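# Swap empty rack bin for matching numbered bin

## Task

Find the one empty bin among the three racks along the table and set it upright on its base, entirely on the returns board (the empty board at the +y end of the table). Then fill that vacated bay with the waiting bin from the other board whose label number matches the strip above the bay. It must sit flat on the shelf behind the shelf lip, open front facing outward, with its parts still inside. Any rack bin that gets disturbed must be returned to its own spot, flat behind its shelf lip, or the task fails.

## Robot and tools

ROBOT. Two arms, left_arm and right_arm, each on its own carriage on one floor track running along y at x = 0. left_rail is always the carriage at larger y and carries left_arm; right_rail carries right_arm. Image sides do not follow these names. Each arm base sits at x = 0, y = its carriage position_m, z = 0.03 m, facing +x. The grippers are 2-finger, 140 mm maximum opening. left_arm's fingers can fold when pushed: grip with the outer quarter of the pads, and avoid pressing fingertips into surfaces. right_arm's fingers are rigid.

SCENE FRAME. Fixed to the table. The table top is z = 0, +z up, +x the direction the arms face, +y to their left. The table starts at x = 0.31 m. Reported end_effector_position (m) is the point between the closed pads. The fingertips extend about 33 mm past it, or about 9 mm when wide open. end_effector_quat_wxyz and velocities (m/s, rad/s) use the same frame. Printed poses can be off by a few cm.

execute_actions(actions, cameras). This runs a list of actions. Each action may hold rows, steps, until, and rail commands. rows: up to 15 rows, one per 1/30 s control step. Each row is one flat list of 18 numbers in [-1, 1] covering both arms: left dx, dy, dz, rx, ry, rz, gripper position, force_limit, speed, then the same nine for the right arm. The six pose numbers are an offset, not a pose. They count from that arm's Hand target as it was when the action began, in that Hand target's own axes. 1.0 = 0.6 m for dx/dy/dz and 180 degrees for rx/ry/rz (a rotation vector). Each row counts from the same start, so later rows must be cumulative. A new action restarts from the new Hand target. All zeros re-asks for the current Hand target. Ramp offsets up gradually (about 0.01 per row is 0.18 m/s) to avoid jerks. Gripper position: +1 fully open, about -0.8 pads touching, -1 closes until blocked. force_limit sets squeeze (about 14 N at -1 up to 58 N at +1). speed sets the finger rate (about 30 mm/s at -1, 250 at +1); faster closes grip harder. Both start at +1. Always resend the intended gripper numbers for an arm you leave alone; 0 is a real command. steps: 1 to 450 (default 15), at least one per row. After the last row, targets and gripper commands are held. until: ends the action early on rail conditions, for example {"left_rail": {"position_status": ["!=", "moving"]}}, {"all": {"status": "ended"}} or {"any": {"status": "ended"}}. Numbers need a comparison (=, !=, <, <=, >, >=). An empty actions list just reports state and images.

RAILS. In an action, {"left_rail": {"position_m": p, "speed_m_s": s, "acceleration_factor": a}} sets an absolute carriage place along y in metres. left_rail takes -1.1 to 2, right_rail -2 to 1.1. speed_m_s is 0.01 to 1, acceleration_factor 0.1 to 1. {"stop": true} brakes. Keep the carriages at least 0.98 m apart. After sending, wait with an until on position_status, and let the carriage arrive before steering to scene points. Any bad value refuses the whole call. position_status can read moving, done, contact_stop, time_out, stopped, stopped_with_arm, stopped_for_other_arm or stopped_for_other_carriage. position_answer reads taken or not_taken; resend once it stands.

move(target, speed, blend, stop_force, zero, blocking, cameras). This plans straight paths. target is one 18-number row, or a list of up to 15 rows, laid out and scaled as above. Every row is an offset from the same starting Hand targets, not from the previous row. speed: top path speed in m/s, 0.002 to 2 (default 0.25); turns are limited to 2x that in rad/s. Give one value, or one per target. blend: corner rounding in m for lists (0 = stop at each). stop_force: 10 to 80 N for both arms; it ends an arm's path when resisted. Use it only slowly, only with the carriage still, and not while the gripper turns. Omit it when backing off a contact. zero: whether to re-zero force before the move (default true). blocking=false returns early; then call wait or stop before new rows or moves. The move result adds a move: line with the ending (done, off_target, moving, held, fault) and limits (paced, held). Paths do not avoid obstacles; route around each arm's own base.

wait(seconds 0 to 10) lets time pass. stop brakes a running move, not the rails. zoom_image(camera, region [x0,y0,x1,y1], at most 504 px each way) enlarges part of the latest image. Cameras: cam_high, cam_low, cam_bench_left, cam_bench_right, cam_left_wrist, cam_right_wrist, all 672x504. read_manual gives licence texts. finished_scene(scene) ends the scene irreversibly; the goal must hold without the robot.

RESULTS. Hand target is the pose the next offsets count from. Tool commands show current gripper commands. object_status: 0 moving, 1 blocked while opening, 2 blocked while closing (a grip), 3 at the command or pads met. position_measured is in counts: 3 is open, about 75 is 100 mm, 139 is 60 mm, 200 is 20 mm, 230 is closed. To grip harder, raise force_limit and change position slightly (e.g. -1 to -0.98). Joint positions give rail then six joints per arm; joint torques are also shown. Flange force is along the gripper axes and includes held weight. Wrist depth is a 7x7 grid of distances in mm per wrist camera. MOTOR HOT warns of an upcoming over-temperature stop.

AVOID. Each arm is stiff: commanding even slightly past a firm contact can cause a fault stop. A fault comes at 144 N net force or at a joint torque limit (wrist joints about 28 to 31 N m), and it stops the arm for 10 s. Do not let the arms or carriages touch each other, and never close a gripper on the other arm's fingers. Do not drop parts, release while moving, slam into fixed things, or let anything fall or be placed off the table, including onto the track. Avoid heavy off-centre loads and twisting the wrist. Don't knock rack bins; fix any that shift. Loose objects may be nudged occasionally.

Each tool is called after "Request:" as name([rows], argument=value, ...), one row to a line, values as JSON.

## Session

Request:
execute_actions(actions=[])

Scene clock: 0.00 s.
left_arm: end_effector_position=(+0.6500, +0.5041, +0.3520) position_measured=3 object_status=3 end_effector_quat_wxyz=(+0.000, +1.000, +0.000, +0.000) | right_arm: end_effector_position=(+0.6500, -1.0207, +0.3520) position_measured=3 object_status=3 end_effector_quat_wxyz=(+0.000, +1.000, +0.000, +0.000)
Joint positions: left_arm=[0.504 -0.053 0.164 1.605 0 1.373 1.518] | right_arm=[-1.021 -0.053 0.164 1.605 0 1.373 1.518]
Joint velocities: within noise
Joint torques (N m): no reading
Flange force (N): no reading
Wrist depth (mm): cam_left_wrist=[426 424 434 427 428 428 434 / 446 449 453 453 455 454 450 / 476 476 478 480 478 476 479 / 497 151 508 510 511 497 496 / - 139 545 538 546 542 113 / - 542 583 558 570 579 - / - 658 591 592 595 - -] | cam_right_wrist=[424 427 427 427 429 427 425 / 450 450 454 453 456 456 456 / 475 482 480 481 477 480 484 / 500 142 508 514 509 495 501 / - 531 548 548 536 559 118 / - 587 560 573 575 563 - / - - 612 596 609 - -]
Hand target: left_arm +0.6500, +0.5041, +0.3520; +0.000, +1.000, +0.000, +0.000 | right_arm +0.6500, -1.0207, +0.3520; +0.000, +1.000, +0.000, +0.000
Tool commands: left_gripper/position=+1.0 left_gripper/force_limit=+1.0 left_gripper/speed=+1.0 right_gripper/position=+1.0 right_gripper/force_limit=+1.0 right_gripper/speed=+1.0
left_rail: position_m=0.504 position_status=done
right_rail: position_m=-1.021 position_status=done
camera_calibration:
cam_left_wrist: T_world_to_cam=[[-0.00850841, -0.999803, 0.0179194, 0.506724], [-0.947297, 0.013798, 0.320061, 0.503069], [-0.320245, -0.0142518, -0.947228, 0.692298], [0, 0, 0, 1]] pos_world=[0.702571, 0.509549, 0.485671]
cam_right_wrist: T_world_to_cam=[[0.00749719, -0.999967, 0.00303046, -1.01989], [-0.942012, -0.00604585, 0.335524, 0.49171], [-0.335495, -0.00537021, -0.942027, 0.686911], [0, 0, 0, 1]] pos_world=[0.701298, -1.0132, 0.485199]

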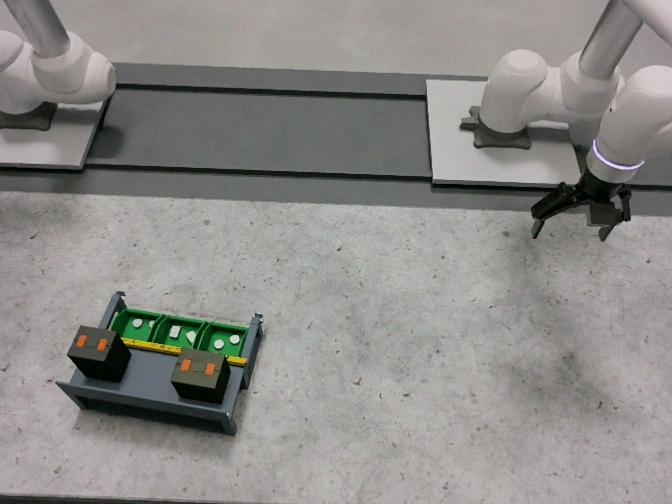

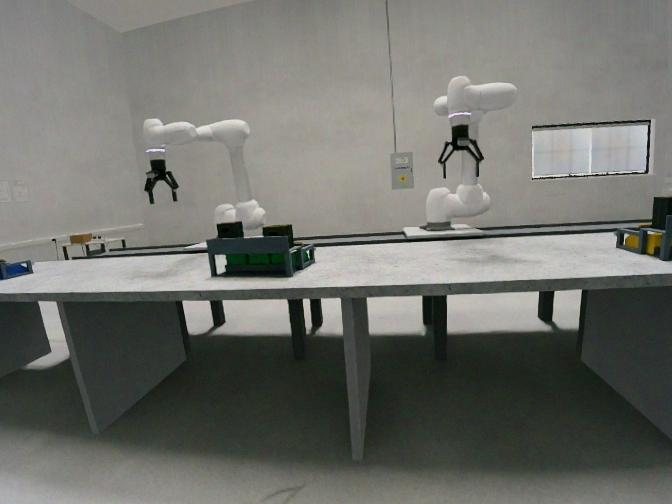

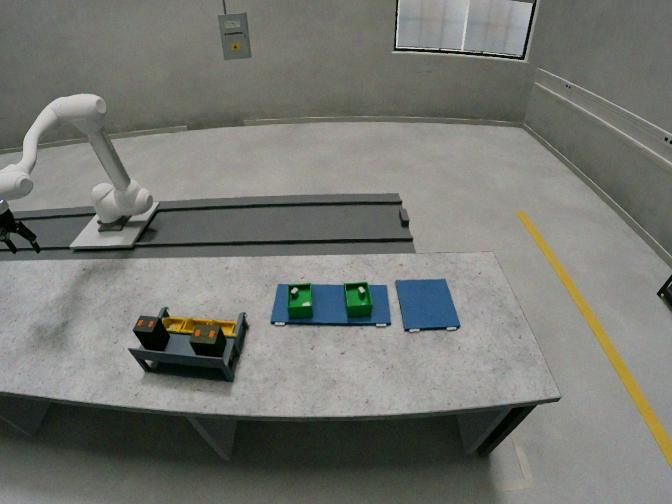

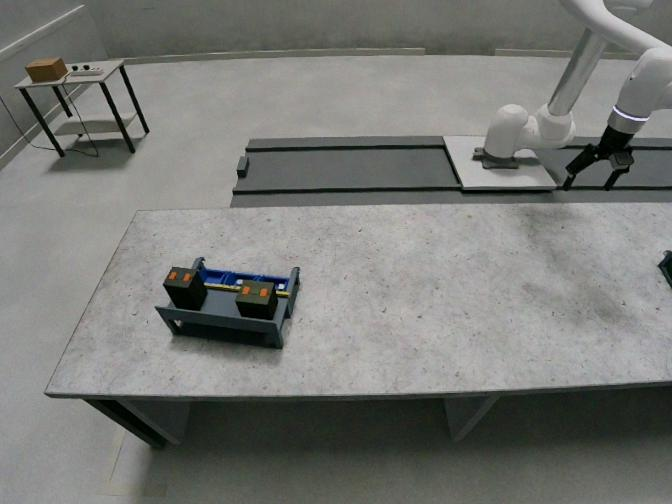

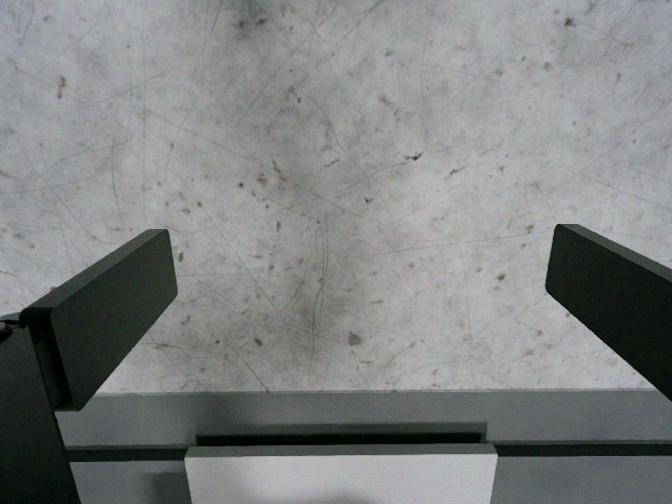

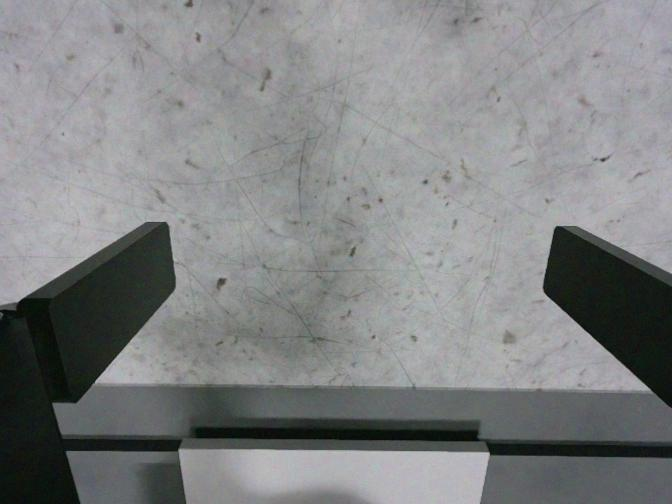

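Request:
zoom_image(camera="cam_bench_left", region=[120, 290, 260, 390])

Request:
zoom_image(camera="cam_bench_right", region=[140, 240, 320, 360])

Request:
zoom_image(camera="cam_high", region=[50, 280, 280, 440])

Request:
zoom_image(camera="cam_bench_left", region=[260, 260, 480, 350])

Scaled by 3.600 from the camera's 672x504 image, which has a finer 960x720 frame.

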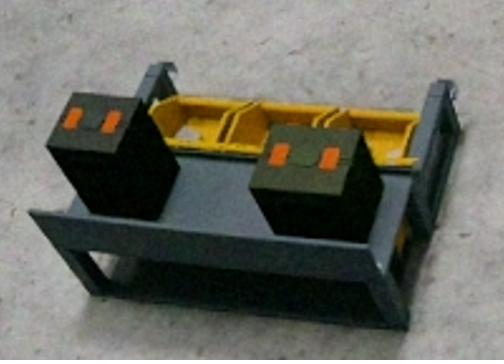

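Scaled by 2.800 from the camera's 672x504 image, which has a finer 960x720 frame.

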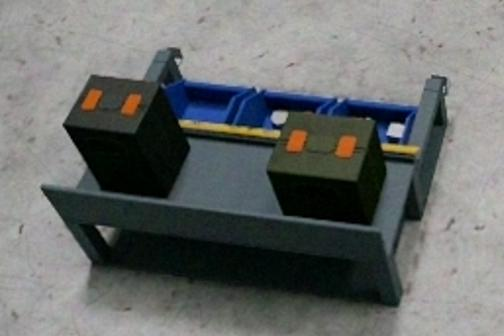

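Scaled by 2.191 from the camera's 672x504 image, which has a finer 960x720 frame.

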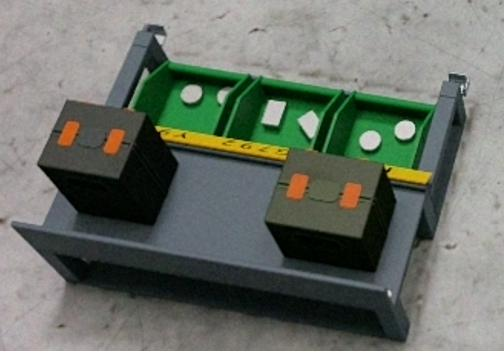

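Scaled by 2.291 from the camera's 672x504 image, which has a finer 960x720 frame.

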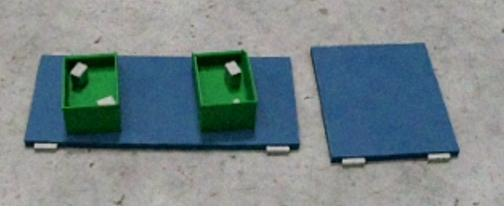

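Request:
execute_actions([
  {"left_rail":{"position_m":1.33,"speed_m_s":0.8,"acceleration_factor":0.5},"right_rail":{"position_m":-1.98,"speed_m_s":0.8,"acceleration_factor":0.5},"steps":150,"until":{"all":{"status":"ended"}}},
], cameras=[])

Request:
move(target=[0,0,0.05,0,0.4167,0,1,0,1,0,0,0.05,0,0.4167,0,1,0,1], speed=0.3, cameras=["cam_left_wrist","cam_right_wrist"])

Scene clock: 20.20 s.
left_arm: end_effector_position=(+0.6500, +1.3299, +0.3520) position_measured=3 object_status=3 end_effector_quat_wxyz=(+0.000, +1.000, +0.000, +0.000) end_effector_velocity=(+0.000, +0.001, -0.001) end_effector_angular_velocity=(+0.000, +0.001, +0.001) | right_arm: end_effector_position=(+0.6500, -1.9799, +0.3520) position_measured=3 object_status=3 end_effector_quat_wxyz=(+0.000, +1.000, +0.000, +0.000)
Joint positions: left_arm=[1.33 -0.053 0.164 1.605 0 1.373 1.518] | right_arm=[-1.98 -0.053 0.164 1.605 0 1.373 1.518]
Joint velocities: left_arm=[0.001 0.001 0.001 0 0 0 0] | right_arm=[within noise]
Joint torques (N m): left_arm=[-4.53 -59.8 -42.42 3.84 -0.08 0.11] | right_arm=[1.56 -60.43 -40.54 4.36 0.12 0.05]
Flange force (N): left_arm=[0.5 -7.0 0.7] | right_arm=[4.2 2.4 -1.9]
Wrist depth (mm): cam_left_wrist=[420 409 415 430 418 428 428 / 439 448 448 449 449 450 452 / 467 478 478 478 482 477 482 / 480 150 507 508 507 500 494 / - 138 538 540 538 546 113 / - 576 600 600 565 552 - / - - 602 607 592 680 -] | cam_right_wrist=[424 430 429 422 406 416 - / 452 446 453 452 455 453 462 / 483 479 479 478 478 486 486 / 501 143 513 506 509 497 500 / - 522 544 549 555 560 118 / - 626 536 595 569 562 1480 / - - 603 596 598 1461 1585]
Hand target: left_arm +0.6500, +1.3300, +0.3520; +0.000, +1.000, +0.000, +0.000 | right_arm +0.6500, -1.9799, +0.3520; +0.000, +1.000, +0.000, +0.000
Tool commands: left_gripper/position=+1.0 left_gripper/force_limit=+1.0 left_gripper/speed=+1.0 right_gripper/position=+1.0 right_gripper/force_limit=+1.0 right_gripper/speed=+1.0
left_rail: position_m=1.330 speed_m_s=0.80 position_status=done
right_rail: position_m=-1.980 speed_m_s=0.80 position_status=done
No camera images: "cameras" was empty.

Scene clock: 23.33 s.
left_arm: end_effector_position=(+0.6500, +1.3300, +0.3220) position_measured=3 object_status=3 end_effector_quat_wxyz=(+0.000, +0.793, +0.000, +0.609) | right_arm: end_effector_position=(+0.6500, -1.9800, +0.3220) position_measured=3 object_status=3 end_effector_quat_wxyz=(+0.000, +0.793, +0.000, +0.609)
Joint positions: left_arm=[1.33 -0.105 -0.119 2.462 -0.206 -0.518 1.723] | right_arm=[-1.98 -0.105 -0.119 2.462 -0.206 -0.518 1.723]
Joint torques (N m): left_arm=[-4.43 -20.88 -32.79 2.79 -2.68 0.06] | right_arm=[1.91 -20.82 -31.59 3.39 -2.56 0.12]
Flange force (N): left_arm=[0.0 0.0 0.0] | right_arm=[0.0 0.0 0.0]
Wrist depth (mm): cam_left_wrist=[- 2580 - 2388 2522 - - / 3034 3563 2878 3454 2806 - - / 2494 2522 2610 2673 2806 2580 2494 / 736 150 450 - 424 421 697 / - 129 507 506 444 435 113 / - 422 441 454 444 436 453 / 400 399 401 395 390 388 397] | cam_right_wrist=[- - - 3105 3665 - - / 3105 3287 2981 - 3240 - 3149 / 2457 2430 2484 2404 2941 2726 2866 / - 142 686 677 422 478 119 / - 505 555 544 432 459 118 / - 458 461 466 420 442 398 / 392 393 394 390 391 375 -]
Hand target: left_arm +0.6500, +1.3300, +0.3220; +0.000, +0.793, +0.000, +0.609 | right_arm +0.6500, -1.9800, +0.3220; +0.000, +0.793, +0.000, +0.609
Off the commanded pose: left_arm 0.000 m, 0 deg | right_arm 0.000 m, 0 deg.
left_rail: position_m=1.330 speed_m_s=0.80 position_status=done
right_rail: position_m=-1.980 speed_m_s=0.80 position_status=done
move: done
camera_calibration:
cam_left_wrist: T_world_to_cam=[[-0.0195932, -0.999802, -0.00352525, 1.34709], [-0.554288, 0.0137968, -0.832211, 0.616848], [0.832094, -0.0143517, -0.554448, -0.199793], [0, 0, 0, 1]] pos_world=[0.534552, 1.33545, 0.407321]
cam_right_wrist: T_world_to_cam=[[-0.00106893, -0.999967, 0.00808307, -1.97514], [-0.567845, -0.0060465, -0.823113, 0.625905], [0.823135, -0.00546978, -0.567819, -0.220345], [0, 0, 0, 1]] pos_world=[0.53468, -1.9725, 0.40604]
Images, in order (width x height): cam_left_wrist 672x504, cam_right_wrist 672x504.

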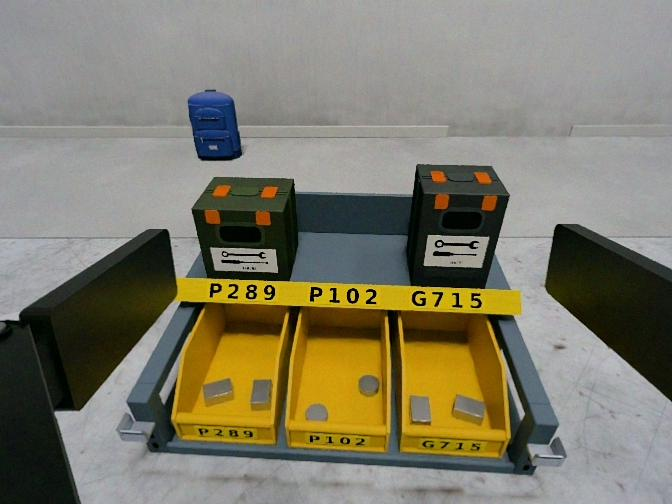

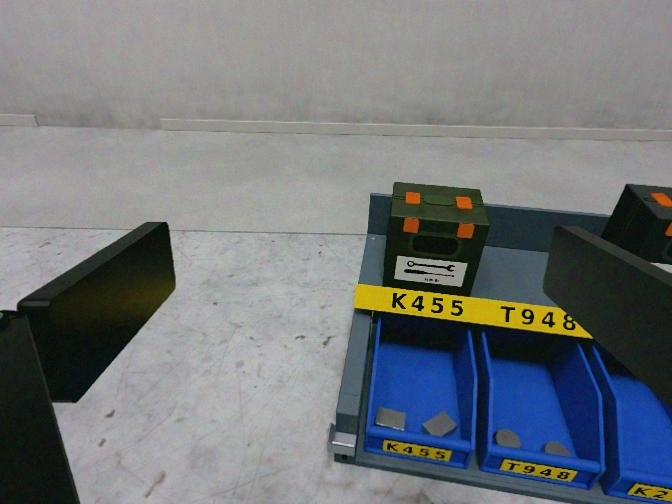

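Request:
execute_actions([
  {"left_rail":{"position_m":1.88,"speed_m_s":0.8,"acceleration_factor":0.5},"steps":150,"until":{"all":{"status":"ended"}}},
], cameras=[])

Request:
move(target=[-0.122,0,-0.3125,0,-0.0833,0,1,0,1,0,0.25,0,0,0,0,1,0,1], speed=0.2, cameras=["cam_left_wrist","cam_right_wrist"])

Scene clock: 33.27 s.
left_arm: end_effector_position=(+0.6500, +1.8799, +0.3220) position_measured=3 object_status=3 end_effector_quat_wxyz=(+0.000, +0.793, +0.000, +0.609) | right_arm: end_effector_position=(+0.6500, -1.9800, +0.3220) position_measured=3 object_status=3 end_effector_quat_wxyz=(+0.000, +0.793, +0.000, +0.609)
Joint positions: left_arm=[1.88 -0.105 -0.119 2.462 -0.206 -0.518 1.723] | right_arm=[-1.98 -0.105 -0.119 2.462 -0.206 -0.518 1.723]
Joint torques (N m): left_arm=[-4.28 -20.94 -32.79 2.81 -2.71 0.03] | right_arm=[1.82 -20.67 -31.7 3.28 -2.53 0.03]
Flange force (N): left_arm=[0.0 0.0 0.0] | right_arm=[0.0 0.0 0.0]
Wrist depth (mm): cam_left_wrist=[- 2705 - 2388 - 3680 3118 / 3034 2641 3871 3207 3075 3621 3351 / 2467 2467 2580 2494 2551 2440 2673 / 729 150 682 693 687 658 132 / - 138 556 556 554 532 113 / - 464 464 466 467 465 448 / 402 352 359 380 363 357 381] | cam_right_wrist=[- - 3439 - - - 2512 / - 3194 3240 3387 2981 3062 3149 / - 2693 3439 - 2569 2693 2760 / - 142 684 701 - - 124 / - 503 551 547 455 446 118 / - 456 457 445 - 414 - / 391 393 398 385 385 386 -]
Hand target: left_arm +0.6500, +1.8799, +0.3220; +0.000, +0.793, +0.000, +0.609 | right_arm +0.6500, -1.9800, +0.3220; +0.000, +0.793, +0.000, +0.609
Tool commands: left_gripper/position=+1.0 left_gripper/force_limit=+0.0 left_gripper/speed=+1.0 right_gripper/position=+1.0 right_gripper/force_limit=+0.0 right_gripper/speed=+1.0
Off the commanded pose: left_arm 0.000 m, 0 deg | right_arm 0.000 m, 0 deg.
left_rail: position_m=1.880 speed_m_s=0.80 position_status=done
right_rail: position_m=-1.980 speed_m_s=0.80 position_status=done
No camera images: "cameras" was empty.

Scene clock: 35.10 s.
left_arm: end_effector_position=(+0.4502, +1.8811, +0.2995) position_measured=3 object_status=3 end_effector_quat_wxyz=(+0.033, +0.861, -0.020, +0.508) | right_arm: end_effector_position=(+0.6500, -2.1300, +0.3220) position_measured=3 object_status=3 end_effector_quat_wxyz=(+0.000, +0.793, +0.000, +0.609)
Joint positions: left_arm=[1.88 -0.05 -0.597 2.602 -0.443 0.076 1.989] | right_arm=[-1.98 -0.524 -0.06 2.412 -0.873 -0.682 2.17]
Joint torques (N m): left_arm=[-4.39 18.24 -40.74 3.14 -2.19 -0.05] | right_arm=[1.88 -24.75 -29.38 2.99 -2.06 0.09]
Flange force (N): left_arm=[0.0 0.0 0.0] | right_arm=[-0.6 5.9 0.0]
Wrist depth (mm): cam_left_wrist=[2551 2641 2440 2580 2673 2878 573 / 734 746 764 774 785 751 595 / 629 608 624 625 645 638 597 / - 150 497 515 501 522 554 / - 129 406 447 425 436 113 / - 398 409 409 415 417 413 / 362 364 364 369 372 374 375] | cam_right_wrist=[3149 2305 - - - 2404 - / 3337 3337 3606 - - - 3240 / 2353 2866 2569 3149 2941 2866 2569 / 2089 142 644 - 506 369 677 / - 507 441 430 434 404 118 / - 465 446 449 447 442 350 / 389 398 388 380 404 396 338]
Hand target: left_arm +0.4500, +1.8800, +0.2998; +0.000, +0.866, +0.000, +0.500 | right_arm +0.6500, -2.1300, +0.3220; +0.000, +0.793, +0.000, +0.609
Off the commanded pose: left_arm 0.001 m, 5 deg | right_arm 0.000 m, 0 deg.
left_rail: position_m=1.880 speed_m_s=0.80 position_status=done
right_rail: position_m=-1.980 speed_m_s=0.80 position_status=done
move: off_target (left_arm)
camera_calibration:
cam_left_wrist: T_world_to_cam=[[-0.0867888, -0.99551, 0.0377827, 1.90393], [-0.736484, 0.0385751, -0.675354, 0.468238], [0.670864, -0.0864395, -0.736525, 0.224662], [0, 0, 0, 1]] pos_world=[0.359372, 1.89673, 0.40976]
cam_right_wrist: T_world_to_cam=[[-0.00098694, -0.999967, 0.00802583, -2.12516], [-0.567844, -0.00604594, -0.823114, 0.624999], [0.823135, -0.00536979, -0.56782, -0.220954], [0, 0, 0, 1]] pos_world=[0.53468, -2.1225, 0.406039]
Images, in order (width x height): cam_left_wrist 672x504, cam_right_wrist 672x504.

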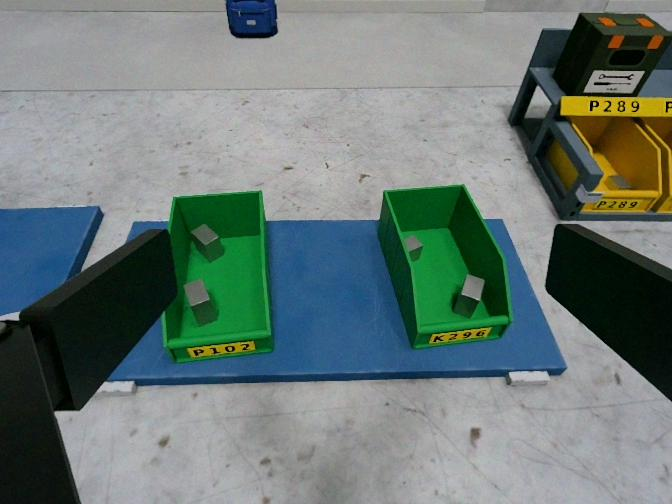

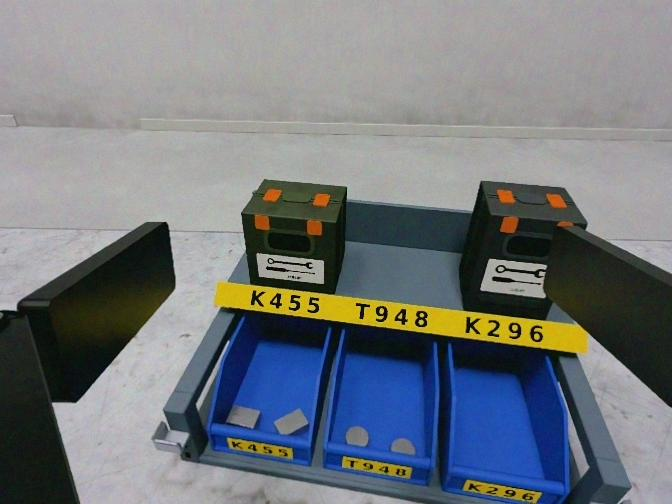

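Request:
move(target=[0.1667,0.217,0.2887,0,-0.3333,0,1,0,1,0.057,0.2,0.019,0,-0.4167,0,1,0,1], speed=0.3, cameras=["cam_left_wrist","cam_right_wrist"])

Scene clock: 62.13 s.
left_arm: end_effector_position=(+0.6500, +1.7498, +0.2999) position_measured=3 object_status=3 end_effector_quat_wxyz=(+0.000, +1.000, +0.000, +0.000) | right_arm: end_effector_position=(+0.6699, -2.2500, +0.3521) position_measured=3 object_status=3 end_effector_quat_wxyz=(+0.000, +1.000, +0.000, +0.000)
Joint positions: left_arm=[1.88 -0.25 0.204 1.652 0 1.285 1.321] | right_arm=[-1.98 -0.431 0.278 1.461 -3.142 -1.402 4.281]
Joint torques (N m): left_arm=[-4.52 -62.79 -42.01 3.77 -0.26 0.11] | right_arm=[1.94 -71.16 -40.37 -4.29 0.27 0.06]
Flange force (N): left_arm=[-0.1 -6.9 0.2] | right_arm=[2.1 4.2 -3.7]
Wrist depth (mm): cam_left_wrist=[375 376 372 377 382 384 370 / 357 377 386 380 392 408 404 / 392 399 407 402 414 426 429 / 401 150 434 428 443 444 131 / - 139 479 479 481 480 113 / - 516 516 514 517 518 527 / - - 565 523 - - -] | cam_right_wrist=[437 415 408 409 - 427 427 / 451 456 454 447 449 458 451 / 481 480 478 481 482 475 481 / 506 143 503 509 507 496 495 / - 534 548 547 534 551 118 / - 573 563 576 576 581 573 / - 604 612 626 1542 1585 1521]
Hand target: left_arm +0.6500, +1.7498, +0.2999; +0.000, +1.000, +0.000, +0.000 | right_arm +0.6699, -2.2500, +0.3521; +0.000, +1.000, +0.000, +0.000
Off the commanded pose: left_arm 0.000 m, 0 deg | right_arm 0.000 m, 0 deg.
left_rail: position_m=1.880 speed_m_s=0.80 position_status=done
right_rail: position_m=-1.980 speed_m_s=0.80 position_status=done
move: done
camera_calibration:
cam_left_wrist: T_world_to_cam=[[-0.00860841, -0.999802, 0.01795, 1.75307], [-0.947396, 0.0138981, 0.319761, 0.502486], [-0.319947, -0.0142532, -0.947328, 0.660504], [0, 0, 0, 1]] pos_world=[0.702471, 1.75515, 0.433571]
cam_right_wrist: T_world_to_cam=[[0.00749698, -0.999967, 0.00303027, -2.2493], [-0.942024, -0.0060459, 0.335492, 0.503014], [-0.335463, -0.00536976, -0.942038, 0.687063], [0, 0, 0, 1]] pos_world=[0.721198, -2.2425, 0.485299]
Images, in order (width x height): cam_left_wrist 672x504, cam_right_wrist 672x504.

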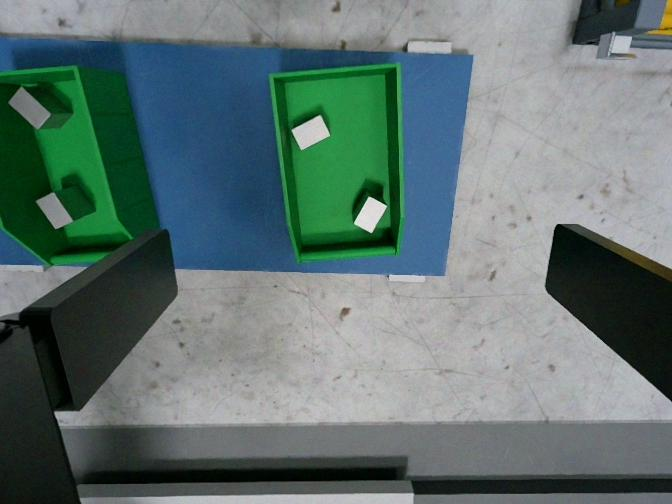

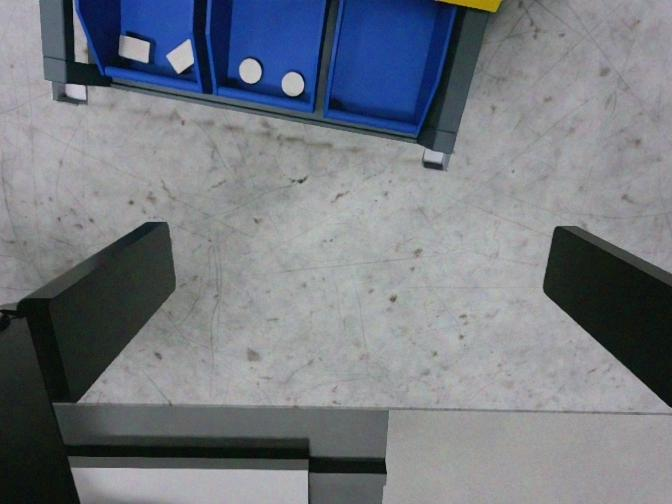

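Request:
move([
  [0.021,0.003,0.05,0,0,-0.0194,1,0,1,0.07,0.043,0,0,0,-0.4556,1,0,1],
  [0.021,0.003,0.233,0,0,-0.0194,1,0,1,0.07,0.043,0.253,0,0,-0.4556,1,0,1],
], speed=0.25, cameras=["cam_left_wrist","cam_right_wrist"])

Scene clock: 95.90 s.
left_arm: end_effector_position=(+0.6626, +1.7480, +0.1601) position_measured=3 object_status=3 end_effector_quat_wxyz=(+0.000, +1.000, +0.030, +0.000) | right_arm: end_effector_position=(+0.7119, -2.2758, +0.2004) position_measured=3 object_status=3 end_effector_quat_wxyz=(+0.000, +0.755, +0.656, +0.000)
Joint positions: left_arm=[1.88 -0.248 0.313 1.782 0 1.046 1.262] | right_arm=[-1.98 -0.439 0.422 1.543 -3.142 -1.176 2.843]
Joint torques (N m): left_arm=[-4.09 -69.29 -37.22 3.33 -0.11 0.05] | right_arm=[1.96 -83.61 -38.55 -4.04 0.12 0.1]
Flange force (N): left_arm=[0.5 -5.9 -1.6] | right_arm=[-3.4 2.1 -1.5]
Wrist depth (mm): cam_left_wrist=[243 245 245 245 253 253 259 / 257 258 251 251 252 261 273 / 269 271 265 267 271 283 289 / 263 150 286 283 280 289 131 / - 129 309 297 306 328 113 / - 353 353 353 351 352 358 / 379 377 380 379 383 381 381] | cam_right_wrist=[297 297 296 290 287 285 202 / 313 311 312 309 296 236 219 / 333 331 331 325 320 311 214 / 345 143 351 338 331 241 124 / - 366 377 378 374 275 118 / - 402 401 399 398 399 406 / 432 434 433 430 430 430 426]
Hand target: left_arm +0.6626, +1.7480, +0.1601; +0.000, +1.000, +0.030, +0.000 | right_arm +0.7119, -2.2758, +0.2003; +0.000, +0.755, +0.656, +0.000
Off the commanded pose: left_arm 0.000 m, 0 deg | right_arm 0.000 m, 0 deg.
left_rail: position_m=1.880 speed_m_s=0.80 position_status=done
right_rail: position_m=-1.980 speed_m_s=0.80 position_status=done
move: done
camera_calibration:
cam_left_wrist: T_world_to_cam=[[0.0524822, -0.99846, 0.0179938, 1.71109], [-0.94646, -0.0439854, 0.319811, 0.659722], [-0.318526, -0.0338148, -0.947311, 0.565333], [0, 0, 0, 1]] pos_world=[0.714672, 1.75659, 0.293771]
cam_right_wrist: T_world_to_cam=[[0.991304, -0.131557, 0.00314049, -0.999025], [-0.124975, -0.933697, 0.335547, -2.09944], [-0.0412113, -0.333021, -0.942018, -0.397124], [0, 0, 0, 1]] pos_world=[0.711595, -2.22392, 0.333499]
Images, in order (width x height): cam_left_wrist 672x504, cam_right_wrist 672x504.

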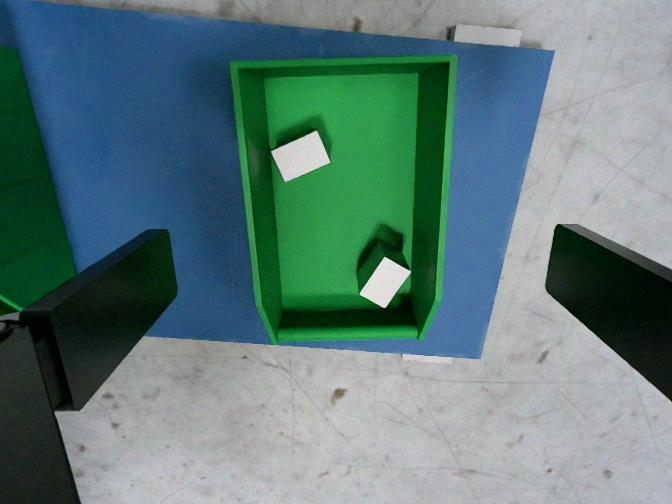

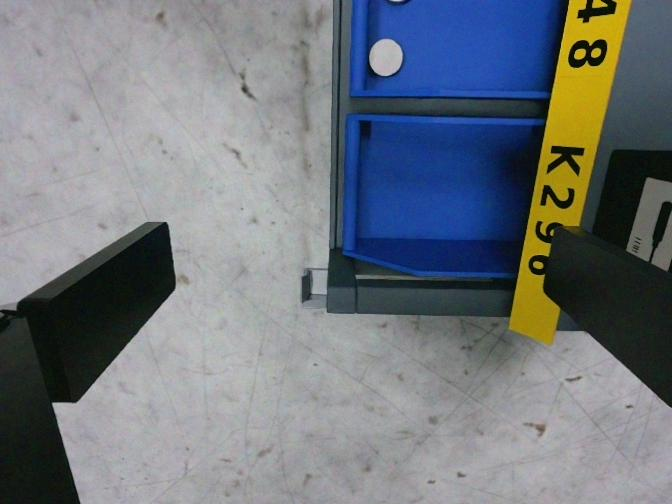

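Request:
move(target=[0,-0.010,0.09,0,0,-0.0039,1,0,1,-0.0093,0.0023,0.133,0,0,0.0067,1,0,1], speed=0.15, cameras=["cam_left_wrist","cam_right_wrist"])

Scene clock: 121.33 s.
left_arm: end_effector_position=(+0.6623, +1.7540, +0.1061) position_measured=3 object_status=3 end_effector_quat_wxyz=(+0.000, +0.999, +0.037, +0.000) | right_arm: end_effector_position=(+0.7125, -2.2815, +0.1206) position_measured=3 object_status=3 end_effector_quat_wxyz=(+0.000, +0.762, +0.648, +0.000)
Joint positions: left_arm=[1.88 -0.239 0.359 1.831 0 0.952 1.258] | right_arm=[-1.98 -0.445 0.483 1.609 -3.142 -1.049 2.857]
Joint torques (N m): left_arm=[-4.27 -72.66 -35.3 3.14 -0.09 0.09] | right_arm=[1.81 -87.48 -36.12 -3.81 -0.06 0.05]
Flange force (N): left_arm=[1.4 -6.3 -0.1] | right_arm=[-3.3 2.7 -0.2]
Wrist depth (mm): cam_left_wrist=[195 195 191 193 194 197 210 / 206 206 198 204 203 201 221 / 218 218 190 212 216 216 238 / 229 151 210 229 224 159 245 / - 139 242 245 208 249 113 / - 286 287 287 267 290 293 / 308 311 310 312 311 311 310] | cam_right_wrist=[225 226 225 221 210 214 214 / 238 238 237 236 230 231 184 / 251 251 251 249 243 241 151 / 264 150 266 262 255 250 119 / - 277 284 218 204 200 118 / - 305 306 304 305 303 175 / - 330 329 328 324 324 325]
Hand target: left_arm +0.6623, +1.7540, +0.1061; +0.000, +0.999, +0.037, +0.000 | right_arm +0.7125, -2.2815, +0.1205; +0.000, +0.762, +0.648, +0.000
Off the commanded pose: left_arm 0.000 m, 0 deg | right_arm 0.000 m, 0 deg.
left_rail: position_m=1.880 speed_m_s=0.80 position_status=done
right_rail: position_m=-1.980 speed_m_s=0.80 position_status=done
move: done
camera_calibration:
cam_left_wrist: T_world_to_cam=[[0.0646516, -0.997747, 0.0179392, 1.70873], [-0.945877, -0.0555419, 0.319736, 0.696824], [-0.318019, -0.0376397, -0.947337, 0.520642], [0, 0, 0, 1]] pos_world=[0.714212, 1.76318, 0.23977]
cam_right_wrist: T_world_to_cam=[[0.988314, -0.152401, 0.00314566, -1.04551], [-0.14461, -0.930868, 0.335519, -2.05753], [-0.0482051, -0.332053, -0.942028, -0.466898], [0, 0, 0, 1]] pos_world=[0.713245, -2.22966, 0.253799]
Images, in order (width x height): cam_left_wrist 672x504, cam_right_wrist 672x504.

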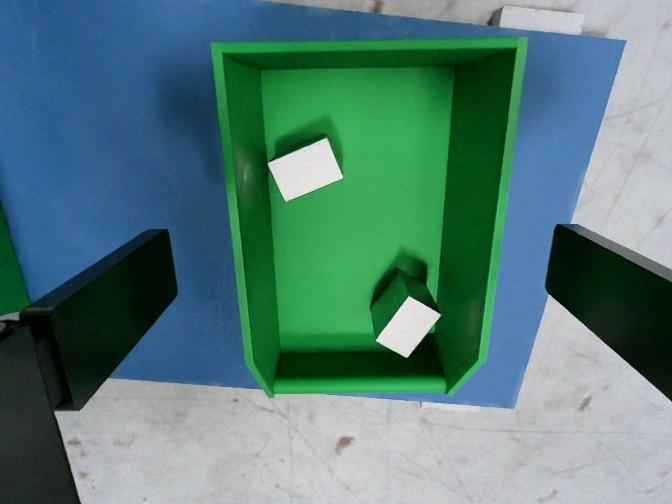

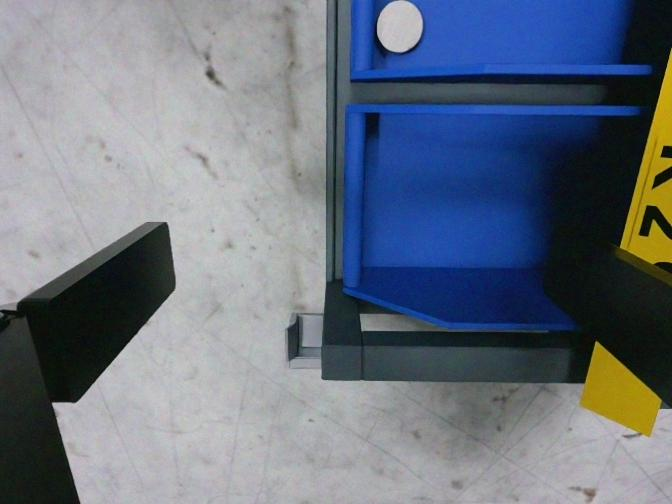

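Request:
execute_actions([
  {"rows":[[0,0,0,0,0,0,1,0,-0.8,0,0,0,0,0,0,-0.3,0,0.5]],"steps":40},
], cameras=["cam_right_wrist"])

Request:
move(target=[0,0.0025,0.0118,0,0,0,1,0,-0.8,0,0,0.05,0,0,0.0015,-0.3,0,0.5], speed=0.06, cameras=["cam_left_wrist","cam_right_wrist"])

Scene clock: 135.17 s.
left_arm: end_effector_position=(+0.6623, +1.7540, +0.1061) position_measured=3 object_status=3 end_effector_quat_wxyz=(+0.000, +0.999, +0.037, +0.000) | right_arm: end_effector_position=(+0.7125, -2.2815, +0.1205) position_measured=167 object_status=3 end_effector_quat_wxyz=(+0.000, +0.762, +0.648, +0.000)
Joint positions: left_arm=[1.88 -0.239 0.359 1.831 0 0.951 1.258] | right_arm=[-1.98 -0.445 0.483 1.609 -3.142 -1.049 2.857]
Joint torques (N m): left_arm=[-4.38 -72.45 -35.13 3.19 -0.06 0.1] | right_arm=[1.88 -87.63 -35.95 -3.76 0.11 0.07]
Flange force (N): left_arm=[2.0 -5.8 0.4] | right_arm=[-3.5 3.8 -0.1]
Wrist depth (mm): cam_left_wrist=[195 195 190 193 195 197 210 / 207 205 199 202 201 204 221 / 218 217 189 212 213 216 237 / 229 151 210 230 226 159 245 / - 139 241 246 208 248 113 / - 288 287 287 267 287 290 / 310 309 309 313 314 310 310] | cam_right_wrist=[225 225 224 223 212 214 214 / 238 238 237 234 232 192 161 / 253 251 251 244 241 240 152 / 269 267 260 258 149 253 159 / 277 - 93 228 127 - - / - - - 303 - - - / - - - 328 - - -]
Hand target: left_arm +0.6623, +1.7540, +0.1061; +0.000, +0.999, +0.037, +0.000 | right_arm +0.7125, -2.2815, +0.1205; +0.000, +0.762, +0.648, +0.000
Off the commanded pose: left_arm 0.000 m, 0 deg | right_arm 0.000 m, 0 deg.
left_rail: position_m=1.880 speed_m_s=0.80 position_status=done
right_rail: position_m=-1.980 speed_m_s=0.80 position_status=done
camera_calibration:
cam_right_wrist: T_world_to_cam=[[0.988309, -0.152434, 0.00305274, -1.04556], [-0.14461, -0.930863, 0.335533, -2.05749], [-0.0483049, -0.332052, -0.942024, -0.466919], [0, 0, 0, 1]] pos_world=[0.713245, -2.22966, 0.253699]
Images, in order (width x height): cam_right_wrist 672x504.

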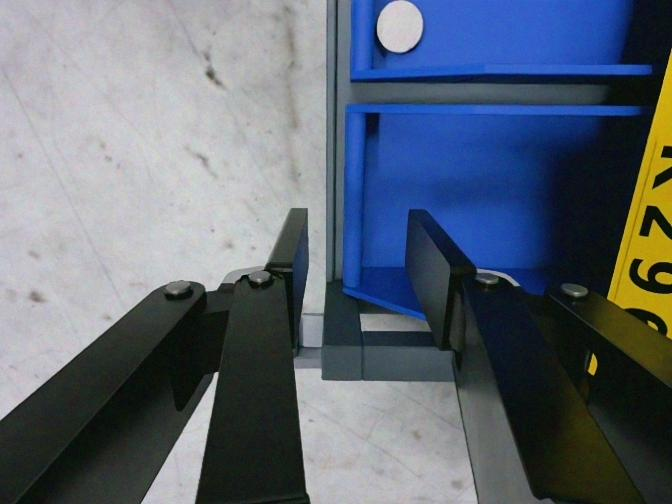

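Scene clock: 136.00 s.
left_arm: end_effector_position=(+0.6624, +1.7525, +0.0990) position_measured=3 object_status=3 end_effector_quat_wxyz=(+0.000, +0.999, +0.037, +0.000) | right_arm: end_effector_position=(+0.7125, -2.2815, +0.0905) position_measured=167 object_status=3 end_effector_quat_wxyz=(+0.000, +0.763, +0.646, +0.000)
Joint positions: left_arm=[1.88 -0.241 0.367 1.835 0 0.939 1.256] | right_arm=[-1.98 -0.445 0.508 1.631 -3.142 -1.002 2.862]
Joint torques (N m): left_arm=[-4.5 -73.1 -34.87 3.12 -0.05 0.11] | right_arm=[1.54 -88.77 -34.74 -3.66 0.07 0.08]
Flange force (N): left_arm=[2.0 -6.7 0.6] | right_arm=[-2.9 3.6 -1.0]
Wrist depth (mm): cam_left_wrist=[189 189 185 186 181 192 201 / 199 199 162 196 195 195 215 / 211 212 183 206 206 209 227 / 221 151 183 221 219 219 131 / - 139 230 237 198 241 113 / - 280 278 237 224 276 284 / 301 301 300 303 302 301 301] | cam_right_wrist=[199 197 198 199 182 188 186 / 209 210 209 206 204 203 201 / 223 222 221 217 213 212 - / 235 235 231 231 148 225 224 / 248 - 93 237 115 - - / - - - 168 168 - - / - - - 289 - - -]
Hand target: left_arm +0.6624, +1.7525, +0.0990; +0.000, +0.999, +0.037, +0.000 | right_arm +0.7125, -2.2815, +0.0905; +0.000, +0.763, +0.646, +0.000
Off the commanded pose: left_arm 0.000 m, 0 deg | right_arm 0.000 m, 0 deg.
left_rail: position_m=1.880 speed_m_s=0.80 position_status=done
right_rail: position_m=-1.980 speed_m_s=0.80 position_status=done
move: done
camera_calibration:
cam_left_wrist: T_world_to_cam=[[0.0646513, -0.997747, 0.0179331, 1.70736], [-0.945847, -0.05554, 0.319825, 0.69906], [-0.318109, -0.0376391, -0.947307, 0.513947], [0, 0, 0, 1]] pos_world=[0.714312, 1.76168, 0.232671]
cam_right_wrist: T_world_to_cam=[[0.987576, -0.157115, 0.00305571, -1.05567], [-0.149018, -0.930155, 0.335568, -2.04267], [-0.0498803, -0.331854, -0.942011, -0.493606], [0, 0, 0, 1]] pos_world=[0.713534, -2.22967, 0.223699]
Images, in order (width x height): cam_left_wrist 672x504, cam_right_wrist 672x504.

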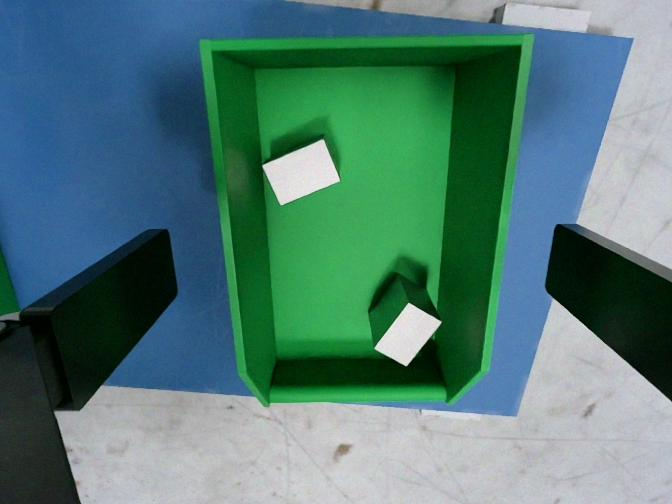

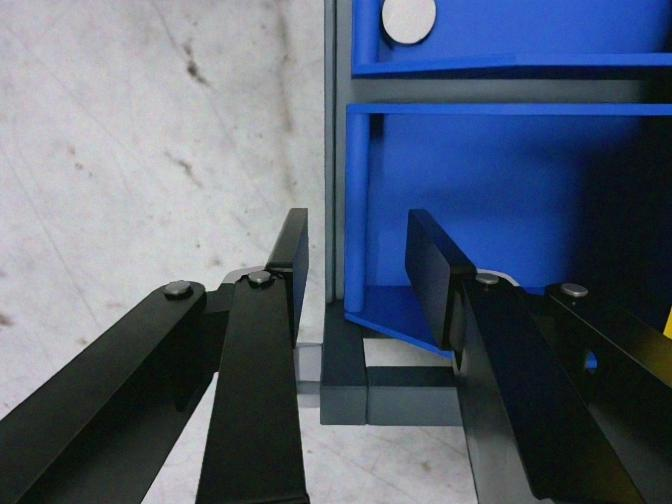

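Request:
move(target=[0,0,0,0,0,0,1,0,-0.8,0,0,0.061,0,0,0,-0.3,0,0.5], speed=0.05, cameras=["cam_right_wrist"])

Request:
execute_actions([
  {"rows":[[0,0,0,0,0,0,-1,-0.1,-1,0,0,0,0,0,0,-1,0,-1]],"steps":120},
], cameras=["cam_left_wrist","cam_right_wrist"])

Scene clock: 143.63 s.
left_arm: end_effector_position=(+0.6624, +1.7525, +0.0990) position_measured=3 object_status=3 end_effector_quat_wxyz=(+0.000, +0.999, +0.037, +0.000) | right_arm: end_effector_position=(+0.7125, -2.2815, +0.0539) position_measured=167 object_status=3 end_effector_quat_wxyz=(+0.000, +0.763, +0.646, +0.000)
Joint positions: left_arm=[1.88 -0.241 0.367 1.835 0 0.939 1.256] | right_arm=[-1.98 -0.445 0.542 1.654 -3.142 -0.945 2.862]
Joint torques (N m): left_arm=[-4.55 -73.06 -34.79 3.11 -0.08 0.08] | right_arm=[1.77 -91.16 -33.59 -3.55 0.09 0.11]
Flange force (N): left_arm=[2.4 -6.2 0.2] | right_arm=[-3.4 3.9 0.6]
Wrist depth (mm): cam_left_wrist=[188 188 185 187 181 193 201 / 199 199 161 197 194 195 215 / 210 211 183 206 207 209 228 / 221 150 182 222 216 155 238 / - 138 230 237 197 240 113 / - 278 279 238 237 274 283 / 301 302 302 303 302 302 302] | cam_right_wrist=[166 168 165 162 156 153 154 / 175 174 175 173 170 167 167 / 185 186 185 179 176 175 176 / 197 197 192 186 148 184 186 / - - 93 208 126 - - / - - - 160 - - - / - - - 135 135 - -]
Hand target: left_arm +0.6624, +1.7525, +0.0990; +0.000, +0.999, +0.037, +0.000 | right_arm +0.7125, -2.2815, +0.0539; +0.000, +0.763, +0.646, +0.000
Off the commanded pose: left_arm 0.000 m, 0 deg | right_arm 0.000 m, 0 deg.
left_rail: position_m=1.880 speed_m_s=0.80 position_status=done
right_rail: position_m=-1.980 speed_m_s=0.80 position_status=done
move: done
camera_calibration:
cam_right_wrist: T_world_to_cam=[[0.987576, -0.157115, 0.00305571, -1.05555], [-0.149018, -0.930155, 0.335568, -2.03039], [-0.0498803, -0.331854, -0.942011, -0.528084], [0, 0, 0, 1]] pos_world=[0.713534, -2.22967, 0.187099]
Images, in order (width x height): cam_right_wrist 672x504.

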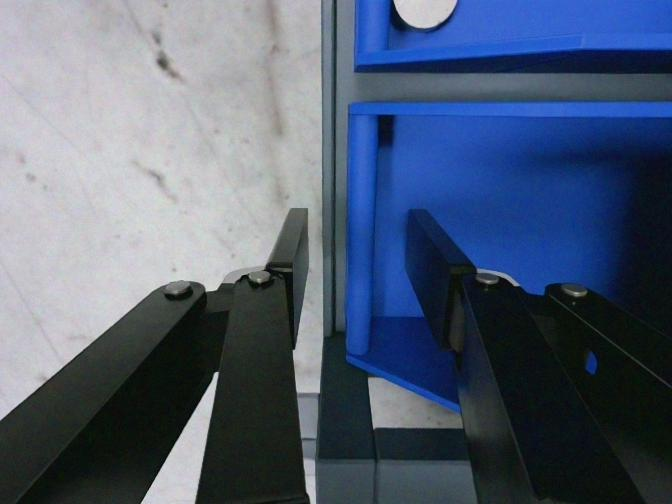

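Scene clock: 147.83 s.
left_arm: end_effector_position=(+0.6624, +1.7525, +0.0990) position_measured=76 object_status=2 end_effector_quat_wxyz=(+0.000, +0.999, +0.037, +0.000) | right_arm: end_effector_position=(+0.7125, -2.2815, +0.0539) position_measured=217 object_status=2 end_effector_quat_wxyz=(+0.000, +0.763, +0.646, +0.000)
Joint positions: left_arm=[1.88 -0.241 0.367 1.835 0 0.939 1.256] | right_arm=[-1.98 -0.445 0.542 1.655 -3.142 -0.945 2.862]
Joint torques (N m): left_arm=[-3.51 -63.55 -30.73 3.5 -1.3 0.34] | right_arm=[1.48 -81.83 -30.67 -3.58 1.16 0.04]
Flange force (N): left_arm=[-2.7 -5.8 -15.0] | right_arm=[-2.2 -0.5 -11.4]
Wrist depth (mm): cam_left_wrist=[188 189 184 187 181 192 201 / 199 200 165 196 195 195 214 / 211 210 163 206 207 209 230 / 224 218 160 221 216 142 244 / - 101 184 237 199 118 - / - 66 279 238 237 258 - / - - 302 301 301 302 -] | cam_right_wrist=[166 168 166 163 155 154 154 / 175 175 174 173 169 168 167 / 185 185 184 180 175 176 175 / 197 197 194 144 182 183 186 / 210 206 - - 88 - 196 / - - - - - - - / - - - - - - -]
Hand target: left_arm +0.6624, +1.7525, +0.0990; +0.000, +0.999, +0.037, +0.000 | right_arm +0.7125, -2.2815, +0.0539; +0.000, +0.763, +0.646, +0.000
Off the commanded pose: left_arm 0.000 m, 0 deg | right_arm 0.000 m, 0 deg.
left_rail: position_m=1.880 speed_m_s=0.80 position_status=done
right_rail: position_m=-1.980 speed_m_s=0.80 position_status=done
camera_calibration:
cam_left_wrist: T_world_to_cam=[[0.0646513, -0.997747, 0.0179331, 1.70736], [-0.945847, -0.05554, 0.319825, 0.69906], [-0.318109, -0.0376391, -0.947307, 0.513947], [0, 0, 0, 1]] pos_world=[0.714312, 1.76168, 0.232671]
cam_right_wrist: T_world_to_cam=[[0.98759, -0.157023, 0.00302203, -1.05526], [-0.14892, -0.93017, 0.335568, -2.03051], [-0.0498808, -0.331854, -0.942011, -0.528088], [0, 0, 0, 1]] pos_world=[0.713434, -2.22967, 0.187099]
Images, in order (width x height): cam_left_wrist 672x504, cam_right_wrist 672x504.

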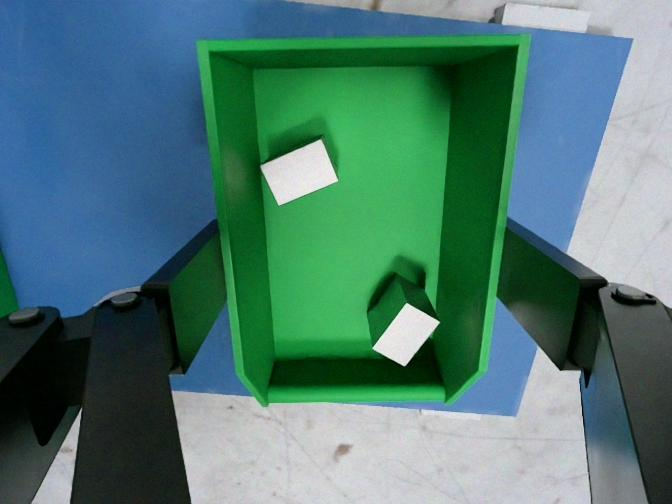

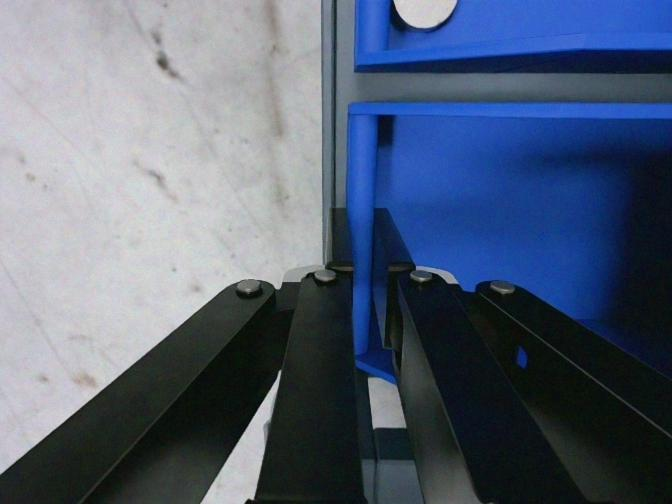

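Request:
move([
  [0,0,-0.03,0,0,0,-1,-0.1,-1,0,0,-0.01833,0.018,0,0,-1,0,-1],
  [0,0,-0.15,0,0,0,-1,-0.1,-1,0,-0.15,-0.01833,0.018,0,0,-1,0,-1],
], speed=[0.03,0.06], cameras=["cam_left_wrist","cam_right_wrist"])

Scene clock: 157.70 s.
left_arm: end_effector_position=(+0.6624, +1.7525, +0.1890) position_measured=76 object_status=2 end_effector_quat_wxyz=(+0.000, +0.999, +0.037, +0.000) | right_arm: end_effector_position=(+0.6237, -2.2667, +0.0649) position_measured=217 object_status=2 end_effector_quat_wxyz=(-0.022, +0.763, +0.646, -0.018)
Joint positions: left_arm=[1.88 -0.241 0.288 1.757 0 1.096 1.256] | right_arm=[-1.98 -0.473 0.441 1.797 -3.163 -0.957 2.847]
Joint torques (N m): left_arm=[-4.21 -71.84 -40.61 3.45 0.01 0.08] | right_arm=[1.65 -80.48 -32.99 -3.45 0 0.06]
Flange force (N): left_arm=[2.4 -5.8 4.9] | right_arm=[-3.4 2.6 0.7]
Wrist depth (mm): cam_left_wrist=[271 273 268 280 183 284 286 / 276 282 165 196 195 297 302 / 275 300 163 207 207 316 320 / 275 309 160 223 221 142 338 / - 101 183 238 200 118 - / - 66 390 237 386 384 - / - - 415 411 415 419 -] | cam_right_wrist=[182 181 178 176 175 172 159 / 193 191 189 185 179 170 169 / 205 202 199 196 176 179 176 / 219 217 212 129 182 185 186 / 234 228 - - 88 - 194 / - - - - - - - / - - - - - - -]
Hand target: left_arm +0.6624, +1.7525, +0.1890; +0.000, +0.999, +0.037, +0.000 | right_arm +0.6237, -2.2667, +0.0649; -0.022, +0.763, +0.646, -0.018
Off the commanded pose: left_arm 0.000 m, 0 deg | right_arm 0.000 m, 0 deg.
left_rail: position_m=1.880 speed_m_s=0.80 position_status=done
right_rail: position_m=-1.980 speed_m_s=0.80 position_status=done
move: done
camera_calibration:
cam_left_wrist: T_world_to_cam=[[0.0646513, -0.997747, 0.0179331, 1.70575], [-0.945847, -0.05554, 0.319825, 0.670308], [-0.318109, -0.0376391, -0.947307, 0.59911], [0, 0, 0, 1]] pos_world=[0.714312, 1.76168, 0.322571]
cam_right_wrist: T_world_to_cam=[[0.986173, -0.156857, -0.0534645, -0.960505], [-0.130306, -0.933298, 0.334627, -2.05231], [-0.102387, -0.323033, -0.940833, -0.464631], [0, 0, 0, 1]] pos_world=[0.632225, -2.21617, 0.198263]
Images, in order (width x height): cam_left_wrist 672x504, cam_right_wrist 672x504.

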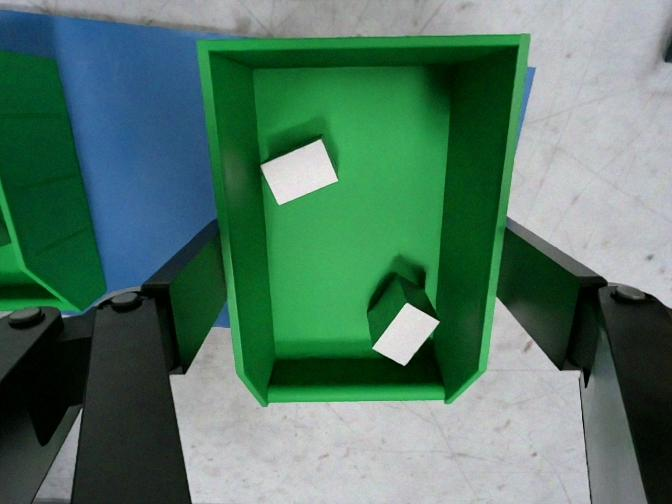

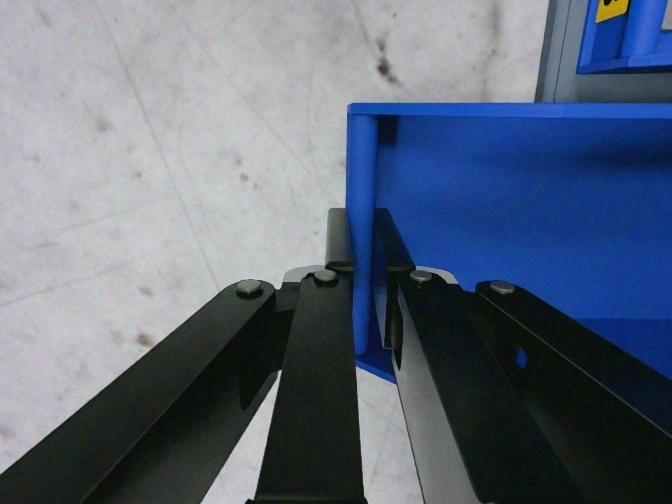

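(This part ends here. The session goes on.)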